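# Index the turntable one hole clockwise with the plunger

## Task

Rotate the turntable forward by exactly one hole, turning clockwise when viewed from above. The plunger's pin must be fully seated in the new hole. The fixture must be left standing upright on the deck, with neither gripper touching it.

## Robot and tools

Robot: two arms, left_arm and right_arm, each with six revolute joints and a two-finger parallel gripper. In every row and in every per-joint list in a result, each arm's joints are ordered waist (joint1), shoulder (joint2), elbow (joint3), wrist roll (joint6), wrist yaw (joint5), wrist pitch (joint4). Always use this order. Ranges in radians, in that order: waist -2.618 to 3.054, shoulder 0.000 to 3.142, elbow 0.000 to 3.142, wrist roll -2.094 to 2.094, wrist yaw -1.571 to 1.571, wrist pitch -1.571 to 1.571. Each real end stop can differ from the stated one by up to 0.059 rad. A target more than 0.059 rad outside a range, and farther out than the joint's current angle, gets the call refused. A joint driven onto its real end is clipped there, and the result may then say "joint sent to its limit".

Row layout: one flat list of 14 plain numbers covering both arms, even if only one moves: left_arm's 6 joint angles, then left opening, then right_arm's 6 joint angles, then right opening. Joint numbers are absolute target angles in radians, not offsets. Opening runs from -1 (closed) to +1 (fully open, pad gap 0.094 m). It is also absolute. Sending 0 means half-open, so to keep a gripper as it is, resend its current command. To hold a joint still, resend its "Joint targets" value.

Frames: the scene frame has its origin at table-top height, midway between the nominal arm bases. +z is up, +x points out over the table, and left_arm sits on the +y side; image left/right does not match arm names. Calibrated bases in the scene frame: left_arm at (+0.025, +0.326, +0.031) m, quat_wxyz (+1.000, 0, 0, +0.003); right_arm at (-0.004, -0.268, +0.031) m, quat_wxyz (+1.000, 0, 0, -0.018). Both bases have +z up. end_effector_position (metres) and end_effector_quat_wxyz are given in each arm's own base frame. The point lies between the finger pads, about 1 cm behind the tips. Fingers point along gripper +z and close along gripper y. Printed hand poses can be off by a few centimetres, more at long reach.

Tools:
- execute_actions(actions, cameras): actions is a list of up to 15 rows; each row lasts one 1/30 s step, and the last row repeats to fill the action's 15 steps. An empty list just reports state and images.
- move(target, speed, blend, opening_speed, blocking, cameras): target is one 14-number row or a list of up to 15 rows, all absolute joint angles. All joints interpolate together, so the hand follows a curve and nothing is avoided. speed is rad/s for the joint with farthest to go: 0.01 to 2, default 0.5; give one value, or one per target. blend is in rad: how closely corners of a list are passed (0 means stop at each). opening_speed is change of opening per second, at least 0.2. Finger values of the first row are sent at the start; those of later rows are sent after all motion stops there. The whole list shares 10 s; paths shorter than 0.5 s are slowed. blocking=false returns after about 0.5 s, and a new move then replaces the running one. The "move:" line reports done, off_target (a joint more than 0.035 rad off), moving, held or fault, plus the worst joint per arm. done does not mean no contact.
- wait(seconds 0 to 10, cameras): lets time pass holding the last commands.
- stop(cameras): brakes a running move; needs braking room.
- zoom_image(camera, region [x0,y0,x1,y1] pixels, max 504x504): enlarges part of a camera's latest image. Cameras: cam_head_left, cam_head_right, cam_left_wrist, cam_right_wrist, each 896x504.
- read_manual(section): licence texts only.
- finished_scene(scene 1 or 2): ends the scene; irreversible.

Results: Joint positions and Joint velocities give one block per arm in joint order (rad, rad/s), then pad gap (m). "within noise" means the arm is still. Joint targets shows what the joints are being driven toward now. Tool commands shows the gripper commands. grip_measured uses the opening scale. Empty, it reads up to about 1.6 mm wide; on a held hard part it reads up to about 3 mm narrower than the part. Joint torques are in joint order, positive toward larger angle, offset and noisy. The first three wrap at ±28 N m. Calls that ran actions also list joint positions at some steps. "joint command not followed" means the clearance check altered targets; it does not keep the two grippers apart.

Motion limits: each step a joint's target can lead its measured angle by at most 0.202 (waist), 0.258 (shoulder), 0.3 (elbow), 0.573 (wrist pitch), 0.522 (wrist yaw, roll) rad. A target moving a gripper over 200 mm is scaled back, so far goals take several actions. Tiny turns may not start.

Gripping: the gripper pushes at its force limit (about 50 to 64 N per pad) once commanded about 0.05 below the touch reading (0.11 for small or round parts). To release, command well above grip_measured. Close slowly on fragile items.

Avoid: dropping or releasing moving parts, fast contact, pressing far past a contact, collisions between the arms, knocking the fixture over or off the table. Stretched, loaded or blocked arms heat motors. MOTOR HOT appears at 75 °C; at 90 °C the arm folds and idles; at 100 °C it goes limp.

Each tool is called after ">>>" as a command line: name --argument value for each argument, lists and objects as JSON in quotes; but a table of rows of numbers goes row by row, as --pt "numbers of a row", without its own name.

## Session

>>> move --target '[-0.6,1.367,1.431,0,0,-1.164,0,0.6,1.3,0.9,0,0,-0.4,0.3]' --speed 1.2

Scene clock: 2.97 s.
left_arm: end_effector_position=(+0.2678, -0.1783, +0.2207) grip_measured=+0.001 end_effector_quat_wxyz=(+0.216, +0.290, +0.931, -0.061) | right_arm: end_effector_position=(+0.3072, +0.2059, +0.1399) grip_measured=+0.302 end_effector_quat_wxyz=(+0.347, -0.266, +0.893, +0.103)
Joint names: [waist, shoulder, elbow, wrist roll, wrist yaw, wrist pitch]
Joint positions: left_arm=[-0.595 1.38 1.406 0.01 -0.007 -1.145 0.047] | right_arm=[0.592 1.322 0.877 0.01 0.009 -0.384 0.061]
Joint velocities: within noise
Joint torques (N m): left_arm=[-0.4 -6.26 7.61 -0.11 0.06 1.07] | right_arm=[0.65 -6.67 10.89 -0.08 -0.11 1.25]
Heat: left arm: 33 °C; right arm: 31 °C.
Joint targets: left_arm=[-0.600 1.367 1.431 0.000 0.000 -1.164] | right_arm=[0.600 1.300 0.900 0.000 0.000 -0.400]
move: done

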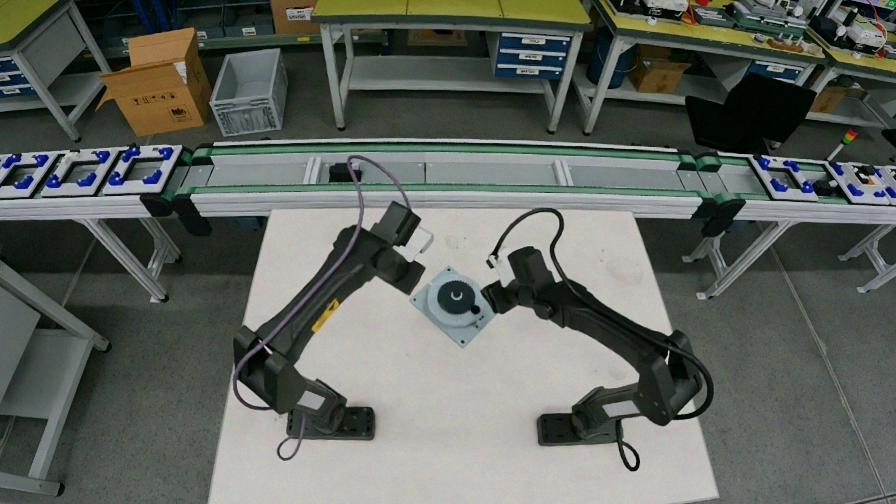

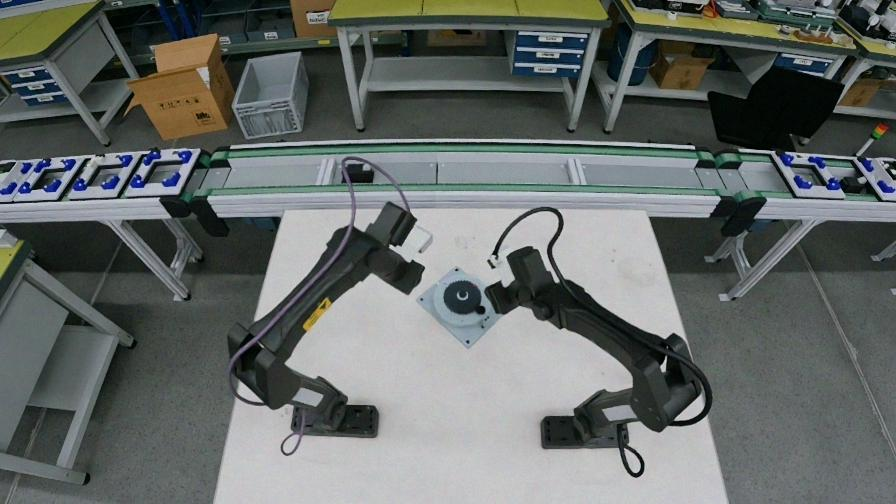

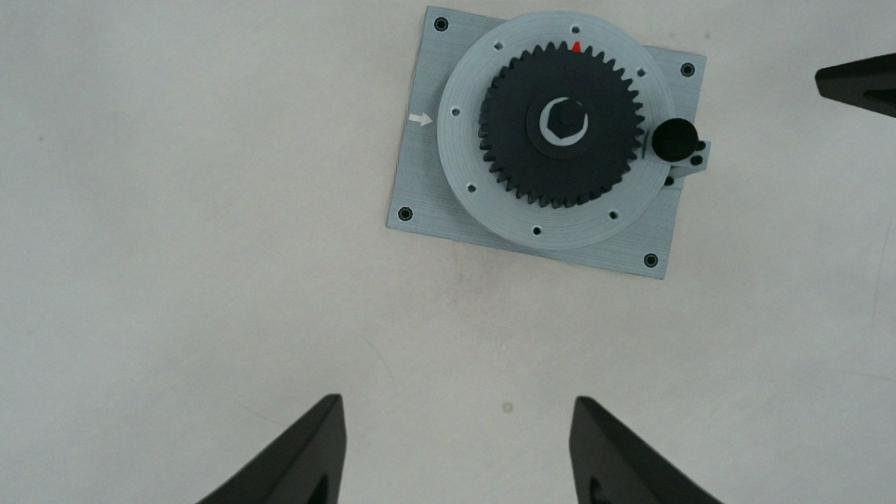

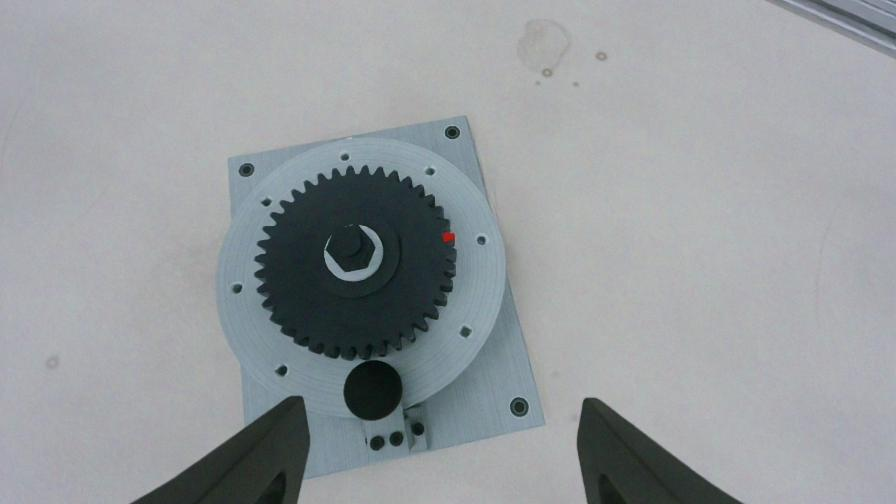

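>>> zoom_image --camera "cam_left_wrist" --region '[522, 80, 602, 160]'

>>> move --target '[-0.62,2.05,1.98,-1.2,0.31,-1.45,-0.1,0.665,1.45,0.70,-0.12,0,-0.07,0.3]' --speed 1.2 --cameras '["cam_left_wrist","cam_right_wrist"]'

Scaled by 6.300 from the camera's 896x504 image, which has a finer 1280x720 frame.

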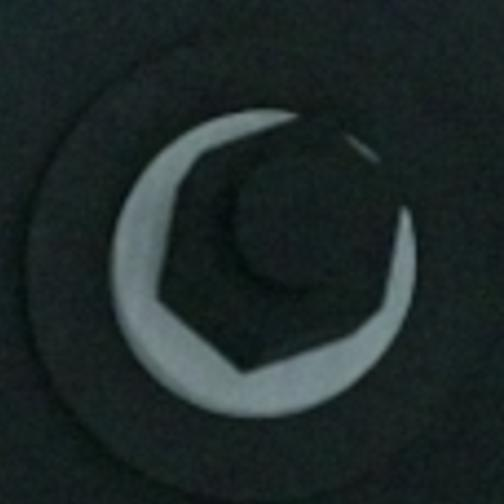

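Scene clock: 91.13 s.
left_arm: end_effector_position=(+0.2983, -0.2735, +0.1545) grip_measured=-0.099 end_effector_quat_wxyz=(-0.100, -0.277, +0.949, -0.116) | right_arm: end_effector_position=(+0.3009, +0.2310, +0.0821) grip_measured=+0.302 end_effector_quat_wxyz=(+0.360, -0.346, +0.861, +0.096)
Joint names: [waist, shoulder, elbow, wrist roll, wrist yaw, wrist pitch]
Joint positions: left_arm=[-0.613 2.035 1.953 -1.19 0.303 -1.43 0.042] | right_arm=[0.656 1.438 0.709 -0.111 0.009 -0.079 0.061]
Joint velocities: within noise
Joint torques (N m): left_arm=[-0.62 -9.65 7.28 -0.1 0.23 0.29] | right_arm=[0.8 -4.62 7.31 -0.09 -0.11 1.5]
Heat: left arm: 34 °C; right arm: 33 °C.
Joint targets: left_arm=[-0.620 2.050 1.980 -1.200 0.310 -1.450] | right_arm=[0.665 1.450 0.700 -0.120 0.000 -0.070]
move: done
Images, in order (width x height): cam_left_wrist 896x504, cam_right_wrist 896x504.

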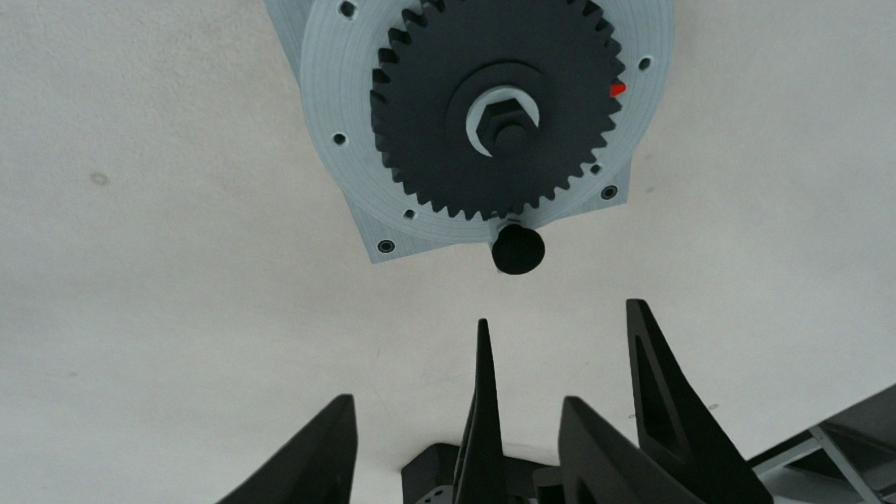

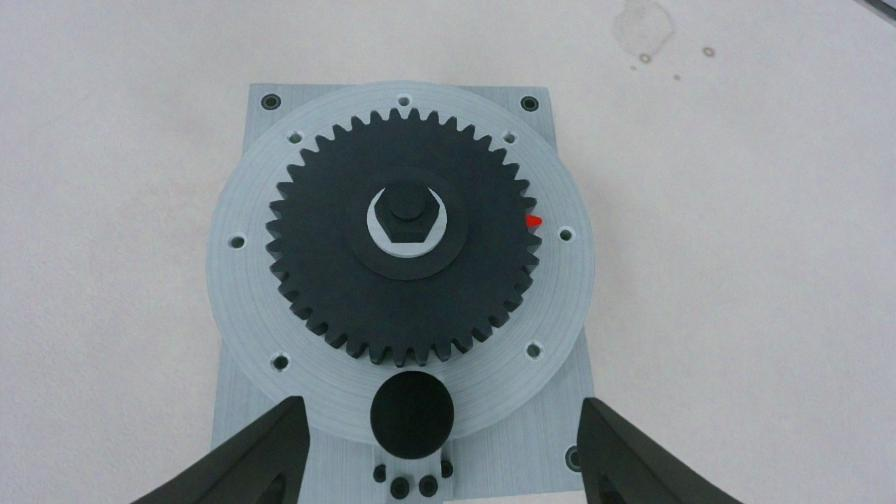

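>>> move --pt "-0.62 2.27 2.015 -1.93 0.31 -1.31 -0.1 0.675 1.495 0.64 -0.12 0 0.003 0.1" --pt "-0.62 2.27 2.015 -1.93 0.31 -1.31 -0.1 0.675 1.643 0.697 -0.12 0 0.123 0.1" --speed '[0.9,0.3]' --blend 0.02 --cameras '["cam_left_wrist","cam_right_wrist"]'

Scene clock: 122.30 s.
left_arm: end_effector_position=(+0.3261, -0.2933, +0.0784) grip_measured=-0.099 end_effector_quat_wxyz=(-0.146, -0.601, +0.785, -0.041) | right_arm: end_effector_position=(+0.3089, +0.2419, +0.0327) grip_measured=+0.102 end_effector_quat_wxyz=(+0.346, -0.352, +0.865, +0.094)
Joint names: [waist, shoulder, elbow, wrist roll, wrist yaw, wrist pitch]
Joint positions: left_arm=[-0.613 2.25 1.989 -1.919 0.304 -1.319 0.042] | right_arm=[0.666 1.628 0.676 -0.111 0.009 0.114 0.052]
Joint velocities: within noise
Joint torques (N m): left_arm=[-0.65 -11.03 7.28 -0.11 0.2 0.49] | right_arm=[0.83 -5.46 9.28 -0.07 -0.11 1.47]
Heat: left arm: 36 °C; right arm: 32 °C.
Joint targets: left_arm=[-0.620 2.270 2.015 -1.930 0.310 -1.310] | right_arm=[0.675 1.643 0.697 -0.120 0.000 0.123]
move: done
Images, in order (width x height): cam_left_wrist 896x504, cam_right_wrist 896x504.

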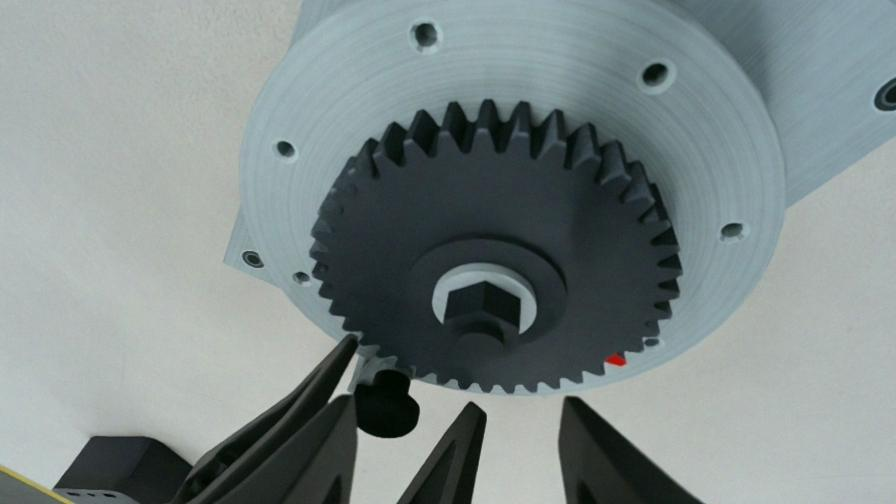

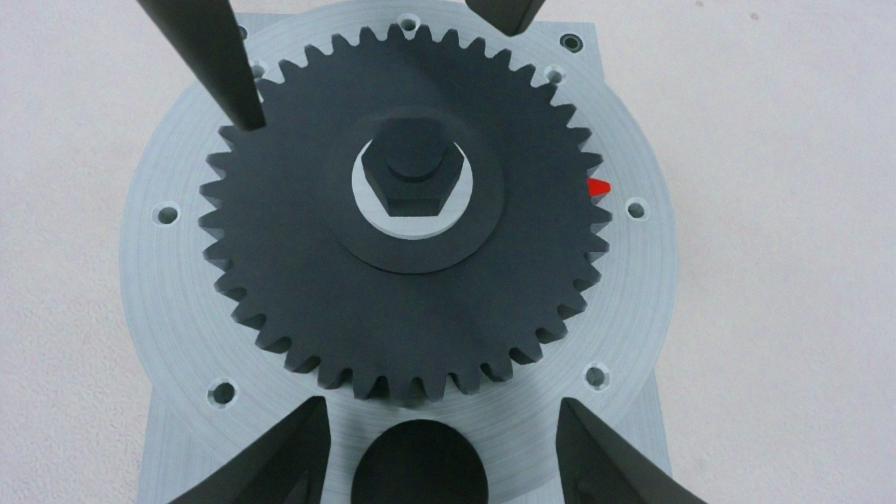

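>>> move --pt "-0.615 2.272 1.911 -1.93 0.31 -1.231 -0.1 0.684 1.643 0.697 -0.12 0 0.123 0.1" --pt "-0.615 2.272 1.911 -1.93 0.31 -1.231 -0.1 0.684 1.643 0.697 -0.12 0 0.123 -0.85" --pt "-0.615 2.272 1.911 -1.93 0.31 -1.231 -0.1 0.684 1.475 0.752 -0.12 0 0.333 -0.85" --speed '[0.4,0.4,0.25]' --opening_speed 1.0 --cameras '["cam_left_wrist","cam_right_wrist"]'

Scene clock: 173.60 s.
left_arm: end_effector_position=(+0.3287, -0.2951, +0.0627) grip_measured=-0.099 end_effector_quat_wxyz=(-0.143, -0.601, +0.785, -0.049) | right_arm: end_effector_position=(+0.3069, +0.2470, +0.0424) grip_measured=-0.503 end_effector_quat_wxyz=(+0.355, -0.363, +0.855, +0.100)
Joint names: [waist, shoulder, elbow, wrist roll, wrist yaw, wrist pitch]
Joint positions: left_arm=[-0.613 2.25 1.926 -1.92 0.304 -1.24 0.042] | right_arm=[0.675 1.601 0.677 -0.128 0 0.109 0.023]
Joint velocities: within noise
Joint torques (N m): left_arm=[-0.21 -10.86 4.08 -0.11 0.21 0.53] | right_arm=[0.83 -16.65 14.8 0.11 -0.04 3.43]
Heat: left arm: 36 °C; right arm: 32 °C.
Joint targets: left_arm=[-0.615 2.272 1.911 -1.930 0.310 -1.231] | right_arm=[0.684 1.475 0.752 -0.120 0.000 0.333]
move: off_target (right_arm); right_arm: the wrist pitch is farthest, 0.224 rad from its target
Images, in order (width x height): cam_left_wrist 896x504, cam_right_wrist 896x504.

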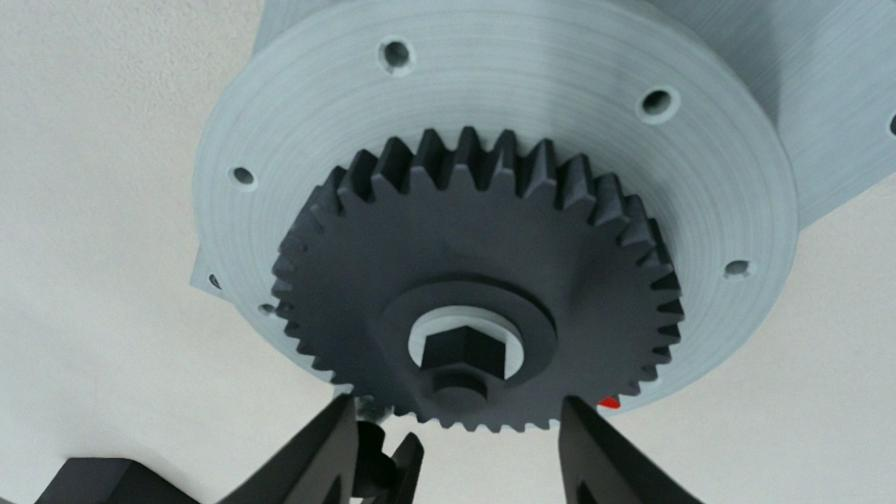

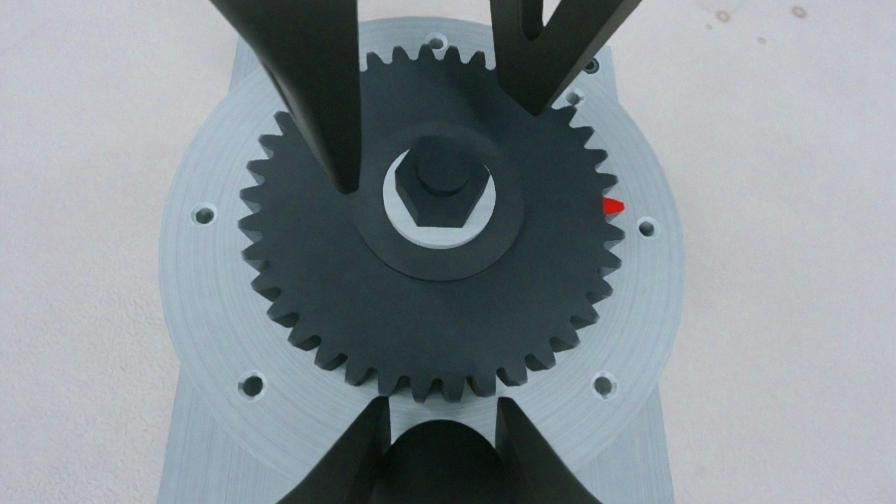

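>>> move --pt "-0.615 2.284 1.878 -1.93 0.31 -1.182 -0.2 0.684 1.475 0.752 -0.12 0 0.333 -0.85" --pt "-0.615 2.284 1.878 -1.93 0.31 -1.182 -0.85 0.684 1.475 0.752 -0.12 0 0.333 -0.85" --speed 0.3 --opening_speed 0.8 --cameras '["cam_left_wrist","cam_right_wrist"]'

Scene clock: 186.50 s.
left_arm: end_effector_position=(+0.3292, -0.2960, +0.0509) grip_measured=-0.666 end_effector_quat_wxyz=(-0.144, -0.601, +0.785, -0.049) | right_arm: end_effector_position=(+0.3069, +0.2470, +0.0424) grip_measured=-0.503 end_effector_quat_wxyz=(+0.355, -0.363, +0.855, +0.100)
Joint names: [waist, shoulder, elbow, wrist roll, wrist yaw, wrist pitch]
Joint positions: left_arm=[-0.613 2.259 1.894 -1.921 0.306 -1.198 0.016] | right_arm=[0.675 1.601 0.677 -0.128 0 0.109 0.023]
Joint velocities: within noise
Joint torques (N m): left_arm=[-0.18 -10.69 4 -0.09 0.19 0.62] | right_arm=[0.83 -16.64 14.79 0.1 -0.01 3.43]
Heat: left arm: 36 °C; right arm: 43 °C.
Joint targets: left_arm=[-0.615 2.284 1.878 -1.930 0.310 -1.182] | right_arm=[0.684 1.475 0.752 -0.120 0.000 0.333]
move: off_target (right_arm); right_arm: the wrist pitch is farthest, 0.224 rad from its target
Images, in order (width x height): cam_left_wrist 896x504, cam_right_wrist 896x504.

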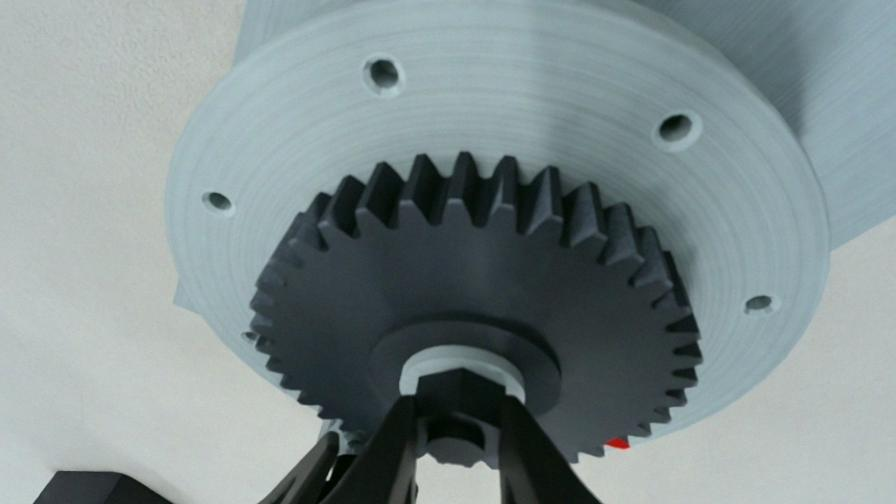

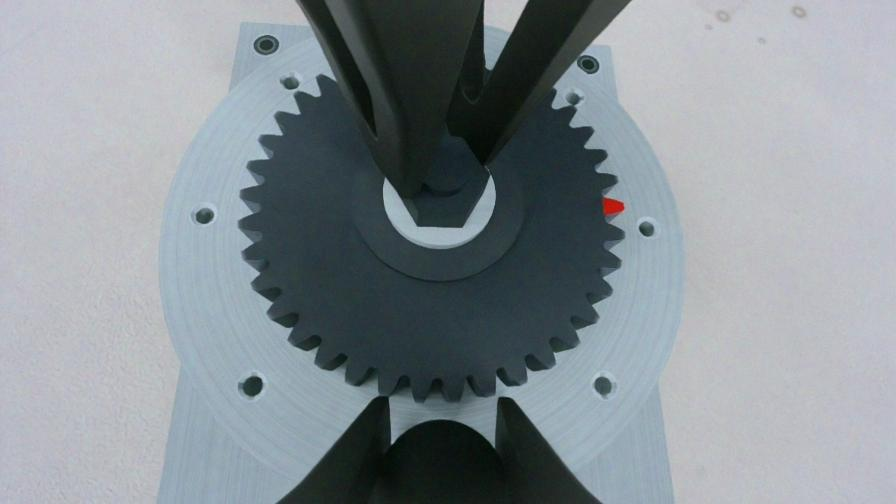

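>>> move --target '[-0.615,2.284,1.878,-1.125,0.31,-1.182,-0.85,0.684,1.475,0.752,-0.12,0,0.333,-0.85]' --speed 0.4 --cameras '["cam_left_wrist","cam_right_wrist"]'

Scene clock: 198.20 s.
left_arm: end_effector_position=(+0.3327, -0.2950, +0.0524) grip_measured=-0.847 end_effector_quat_wxyz=(-0.113, -0.258, +0.954, -0.106) | right_arm: end_effector_position=(+0.3067, +0.2469, +0.0423) grip_measured=-0.503 end_effector_quat_wxyz=(+0.355, -0.364, +0.855, +0.100)
Joint names: [waist, shoulder, elbow, wrist roll, wrist yaw, wrist pitch]
Joint positions: left_arm=[-0.605 2.256 1.894 -1.136 0.311 -1.191 0.007] | right_arm=[0.675 1.6 0.677 -0.128 0 0.108 0.023]
Joint velocities: within noise
Joint torques (N m): left_arm=[-0.84 -10.4 4.01 0.12 0.14 0.57] | right_arm=[0.81 -16.61 14.83 0.11 -0.03 3.44]
Heat: left arm: 37 °C; right arm: 48 °C.
Joint targets: left_arm=[-0.615 2.284 1.878 -1.125 0.310 -1.182] | right_arm=[0.684 1.475 0.752 -0.120 0.000 0.333]
move: off_target (right_arm); right_arm: the wrist pitch is farthest, 0.225 rad from its target
Images, in order (width x height): cam_left_wrist 896x504, cam_right_wrist 896x504.

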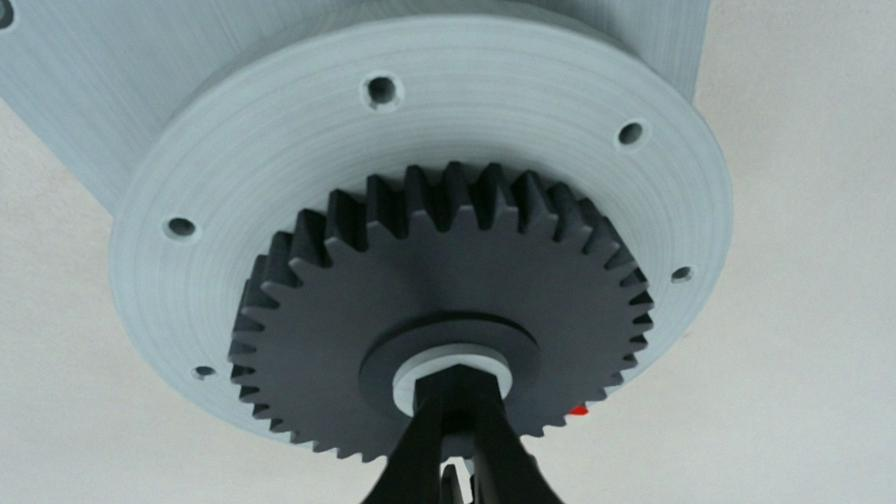

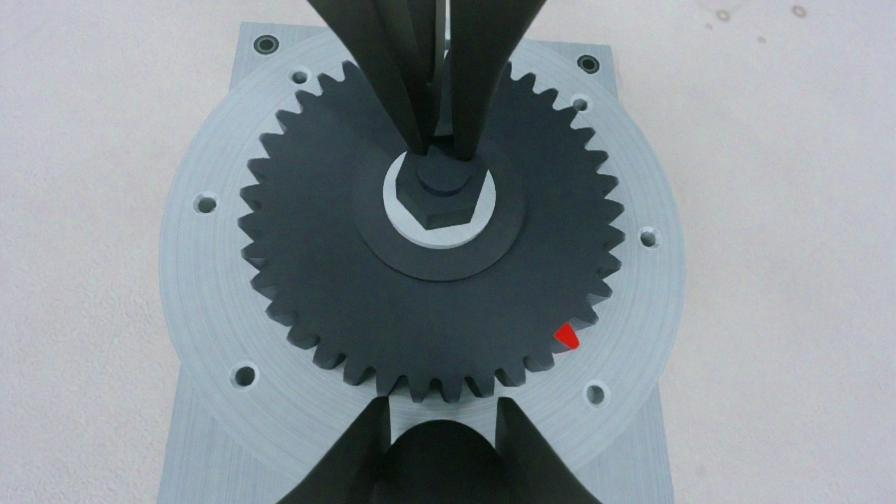

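>>> move --pt "-0.605 2.284 1.878 -1.14 0.31 -1.182 -0.2 0.684 1.475 0.752 -0.12 0 0.333 -0.85" --pt "-0.626 2.288 1.865 -1.145 0.31 -1.167 -0.2 0.684 1.475 0.752 -0.12 0 0.333 -0.85" --pt "-0.626 2.288 1.865 -1.145 0.31 -1.167 -0.85 0.684 1.475 0.752 -0.12 0 0.333 -0.85" --speed 0.3 --opening_speed 1.0 --cameras '["cam_left_wrist","cam_right_wrist"]'

Scene clock: 224.63 s.
left_arm: end_effector_position=(+0.3267, -0.2999, +0.0463) grip_measured=-0.630 end_effector_quat_wxyz=(-0.118, -0.252, +0.955, -0.104) | right_arm: end_effector_position=(+0.3067, +0.2469, +0.0423) grip_measured=-0.503 end_effector_quat_wxyz=(+0.355, -0.364, +0.855, +0.100)
Joint names: [waist, shoulder, elbow, wrist roll, wrist yaw, wrist pitch]
Joint positions: left_arm=[-0.62 2.263 1.879 -1.137 0.316 -1.178 0.017] | right_arm=[0.675 1.6 0.677 -0.128 0 0.108 0.023]
Joint velocities: within noise
Joint torques (N m): left_arm=[-0.53 -10.59 4.12 -0.08 0.11 0.55] | right_arm=[0.79 -16.59 14.84 0.1 -0.01 3.42]
Heat: left arm: 36 °C; right arm: 55 °C.
Joint targets: left_arm=[-0.626 2.288 1.865 -1.145 0.310 -1.167] | right_arm=[0.684 1.475 0.752 -0.120 0.000 0.333]
move: off_target (right_arm); right_arm: the wrist pitch is farthest, 0.225 rad from its target
Images, in order (width x height): cam_left_wrist 896x504, cam_right_wrist 896x504.

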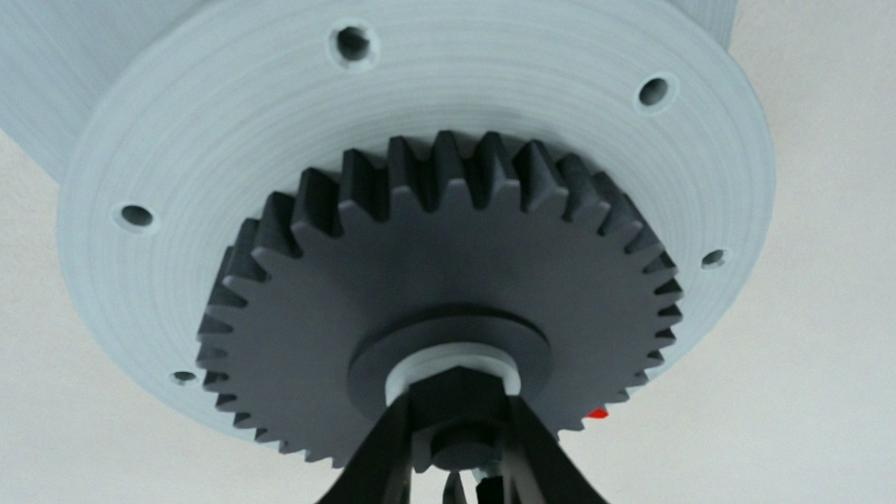

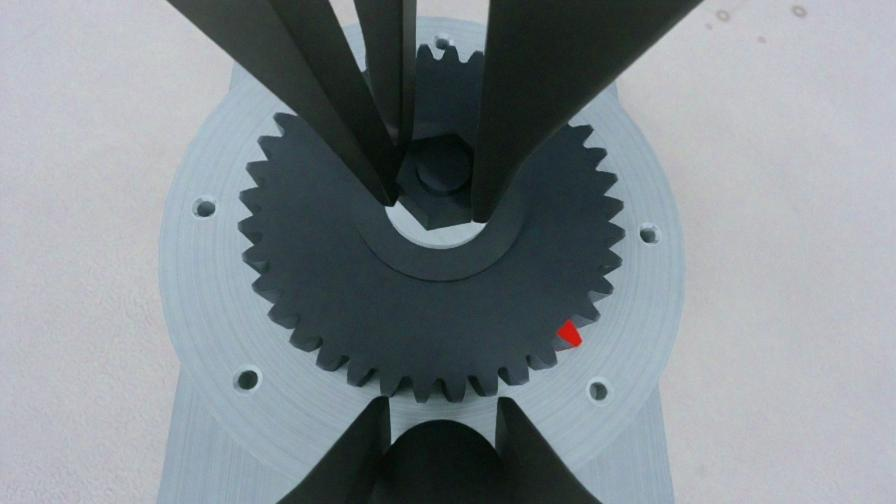

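>>> move --pt "-0.626 2.288 1.865 -1.178 0.31 -1.167 -0.85 0.684 1.475 0.752 -0.12 0 0.333 -0.85" --pt "-0.626 2.288 1.865 -1.178 0.31 -1.167 -0.85 0.684 1.655 0.692 -0.12 0 0.105 -0.85" --pt "-0.626 2.288 1.865 -1.178 0.31 -1.167 -0.85 0.684 1.655 0.692 -0.12 0 0.105 -0.3" --speed '[0.2,0.4,0.4]' --opening_speed 1.0 --cameras '["cam_right_wrist"]'

Scene clock: 237.03 s.
left_arm: end_effector_position=(+0.3266, -0.3001, +0.0464) grip_measured=-0.631 end_effector_quat_wxyz=(-0.120, -0.266, +0.951, -0.103) | right_arm: end_effector_position=(+0.3040, +0.2447, +0.0276) grip_measured=-0.302 end_effector_quat_wxyz=(+0.337, -0.366, +0.862, +0.095)
Joint names: [waist, shoulder, elbow, wrist roll, wrist yaw, wrist pitch]
Joint positions: left_arm=[-0.62 2.263 1.879 -1.167 0.317 -1.178 0.017] | right_arm=[0.675 1.639 0.677 -0.128 0 0.107 0.033]
Joint velocities: within noise
Joint torques (N m): left_arm=[-0.5 -10.63 4.14 -0.1 0.1 0.55] | right_arm=[0.81 -5.45 8.59 0.1 -0.02 1.34]
Heat: left arm: 35 °C; right arm: 56 °C.
Joint targets: left_arm=[-0.626 2.288 1.865 -1.178 0.310 -1.167] | right_arm=[0.684 1.655 0.692 -0.120 0.000 0.105]
move: done
Images, in order (width x height): cam_right_wrist 896x504.

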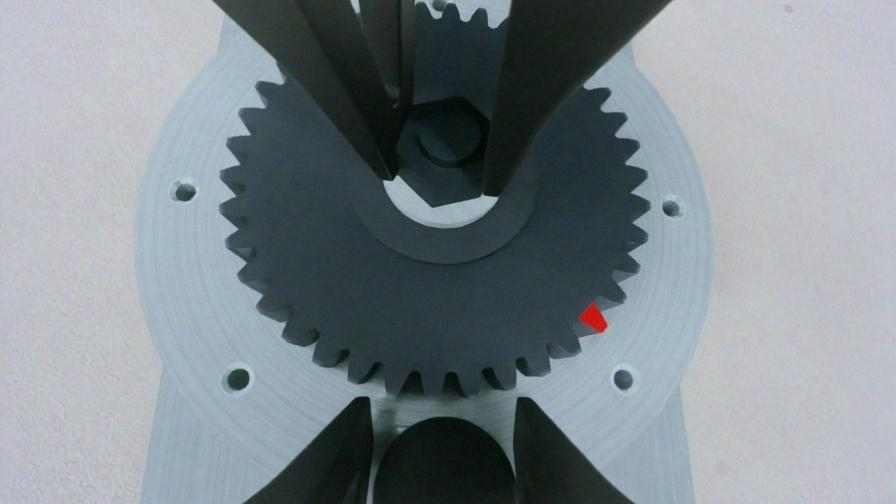

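>>> move --pt "-0.626 2.288 1.865 -1.215 0.31 -1.167 -0.85 0.684 1.655 0.692 -0.12 0 0.105 -0.2" --pt "-0.626 2.288 1.865 -1.135 0.31 -1.167 -0.85 0.684 1.655 0.692 -0.12 0 0.105 -0.2" --speed 0.3 --cameras '["cam_right_wrist"]'

Scene clock: 254.80 s.
left_arm: end_effector_position=(+0.3266, -0.3002, +0.0464) grip_measured=-0.631 end_effector_quat_wxyz=(-0.120, -0.261, +0.952, -0.103) | right_arm: end_effector_position=(+0.3040, +0.2447, +0.0276) grip_measured=-0.202 end_effector_quat_wxyz=(+0.337, -0.366, +0.862, +0.095)
Joint names: [waist, shoulder, elbow, wrist roll, wrist yaw, wrist pitch]
Joint positions: left_arm=[-0.62 2.263 1.879 -1.156 0.318 -1.178 0.017] | right_arm=[0.675 1.639 0.677 -0.128 0 0.107 0.037]
Joint velocities: within noise
Joint torques (N m): left_arm=[-0.5 -10.59 4.12 0.25 0.09 0.55] | right_arm=[0.8 -5.48 8.69 0.11 -0.02 1.35]
Heat: left arm: 35 °C; right arm: 46 °C.
Joint targets: left_arm=[-0.626 2.288 1.865 -1.135 0.310 -1.167] | right_arm=[0.684 1.655 0.692 -0.120 0.000 0.105]
move: done
Images, in order (width x height): cam_right_wrist 896x504.

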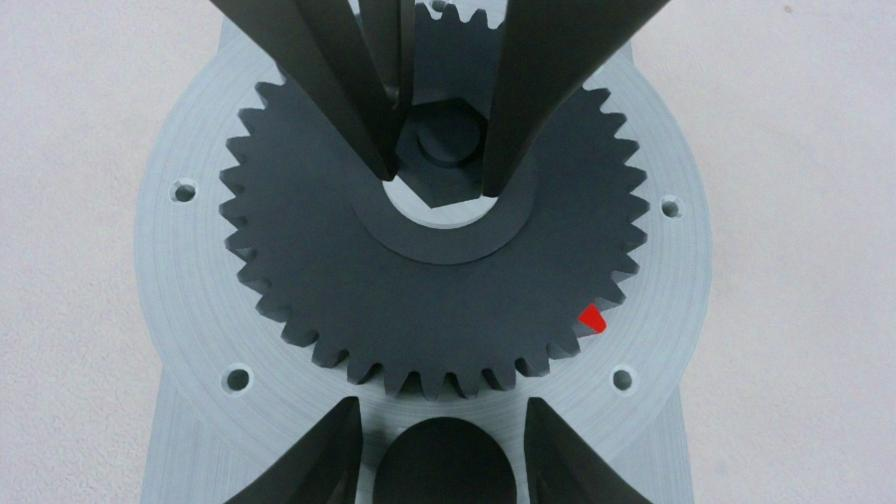

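>>> move --pt "-0.626 2.288 1.865 -1.17 0.31 -1.167 -0.85 0.684 1.655 0.692 -0.12 0 0.105 0.1" --pt "-0.626 2.288 1.865 -1.17 0.31 -1.167 -0.1 0.684 1.655 0.692 -0.12 0 0.105 0.1" --pt "-0.62 2.19 1.98 -1.17 0.31 -1.38 -0.1 0.675 1.495 0.64 -0.12 0 0.003 0.1" --pt "-0.62 2.05 1.98 -1.17 0.31 -1.45 -0.1 0.665 1.45 0.70 -0.12 0 -0.07 0.1" --speed '[0.5,0.5,0.5,0.7]' --blend '[0,0,0.03,0]' --opening_speed 2 --cameras '["cam_left_wrist","cam_right_wrist"]'

Scene clock: 267.40 s.
left_arm: end_effector_position=(+0.2981, -0.2796, +0.1526) grip_measured=-0.101 end_effector_quat_wxyz=(-0.105, -0.260, +0.952, -0.121) | right_arm: end_effector_position=(+0.2905, +0.2339, +0.0620) grip_measured=+0.098 end_effector_quat_wxyz=(+0.340, -0.366, +0.861, +0.095)
Joint names: [waist, shoulder, elbow, wrist roll, wrist yaw, wrist pitch]
Joint positions: left_arm=[-0.62 2.053 1.969 -1.162 0.316 -1.43 0.042] | right_arm=[0.675 1.474 0.68 -0.128 0 -0.056 0.052]
Joint velocities: within noise
Joint torques (N m): left_arm=[-0.01 -11.44 5.94 -0.09 0.11 0.3] | right_arm=[-1.01 -7.58 9.84 0.11 -0.02 1.26]
Heat: left arm: 36 °C; right arm: 43 °C.
Joint targets: left_arm=[-0.620 2.050 1.980 -1.170 0.310 -1.450] | right_arm=[0.665 1.450 0.700 -0.120 0.000 -0.070]
move: done
Images, in order (width x height): cam_left_wrist 896x504, cam_right_wrist 896x504.

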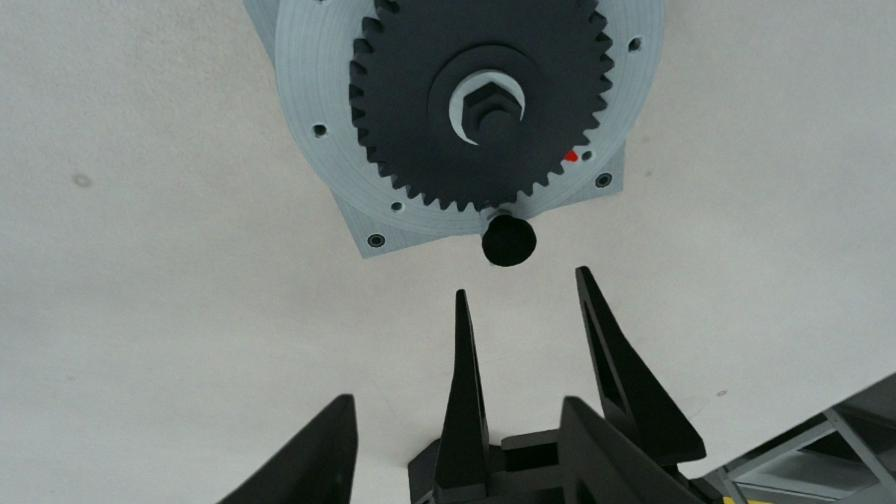

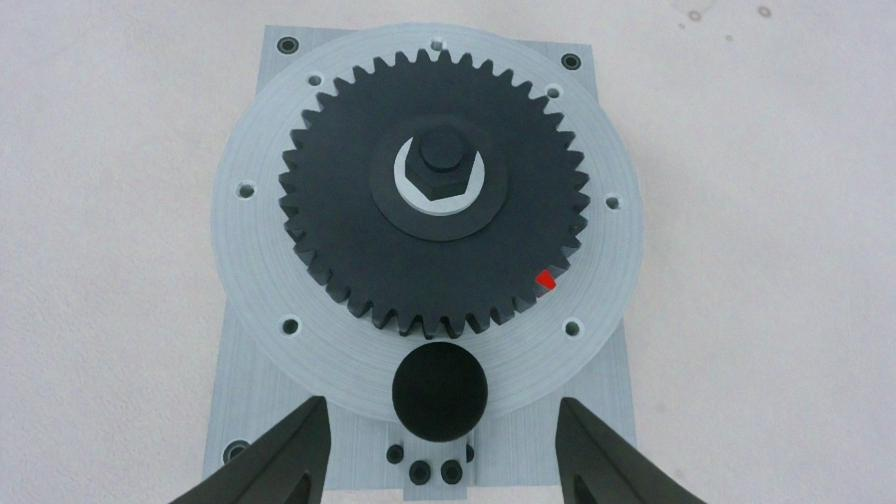

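>>> finished_scene --scene 2

The scene is finished: the task was done.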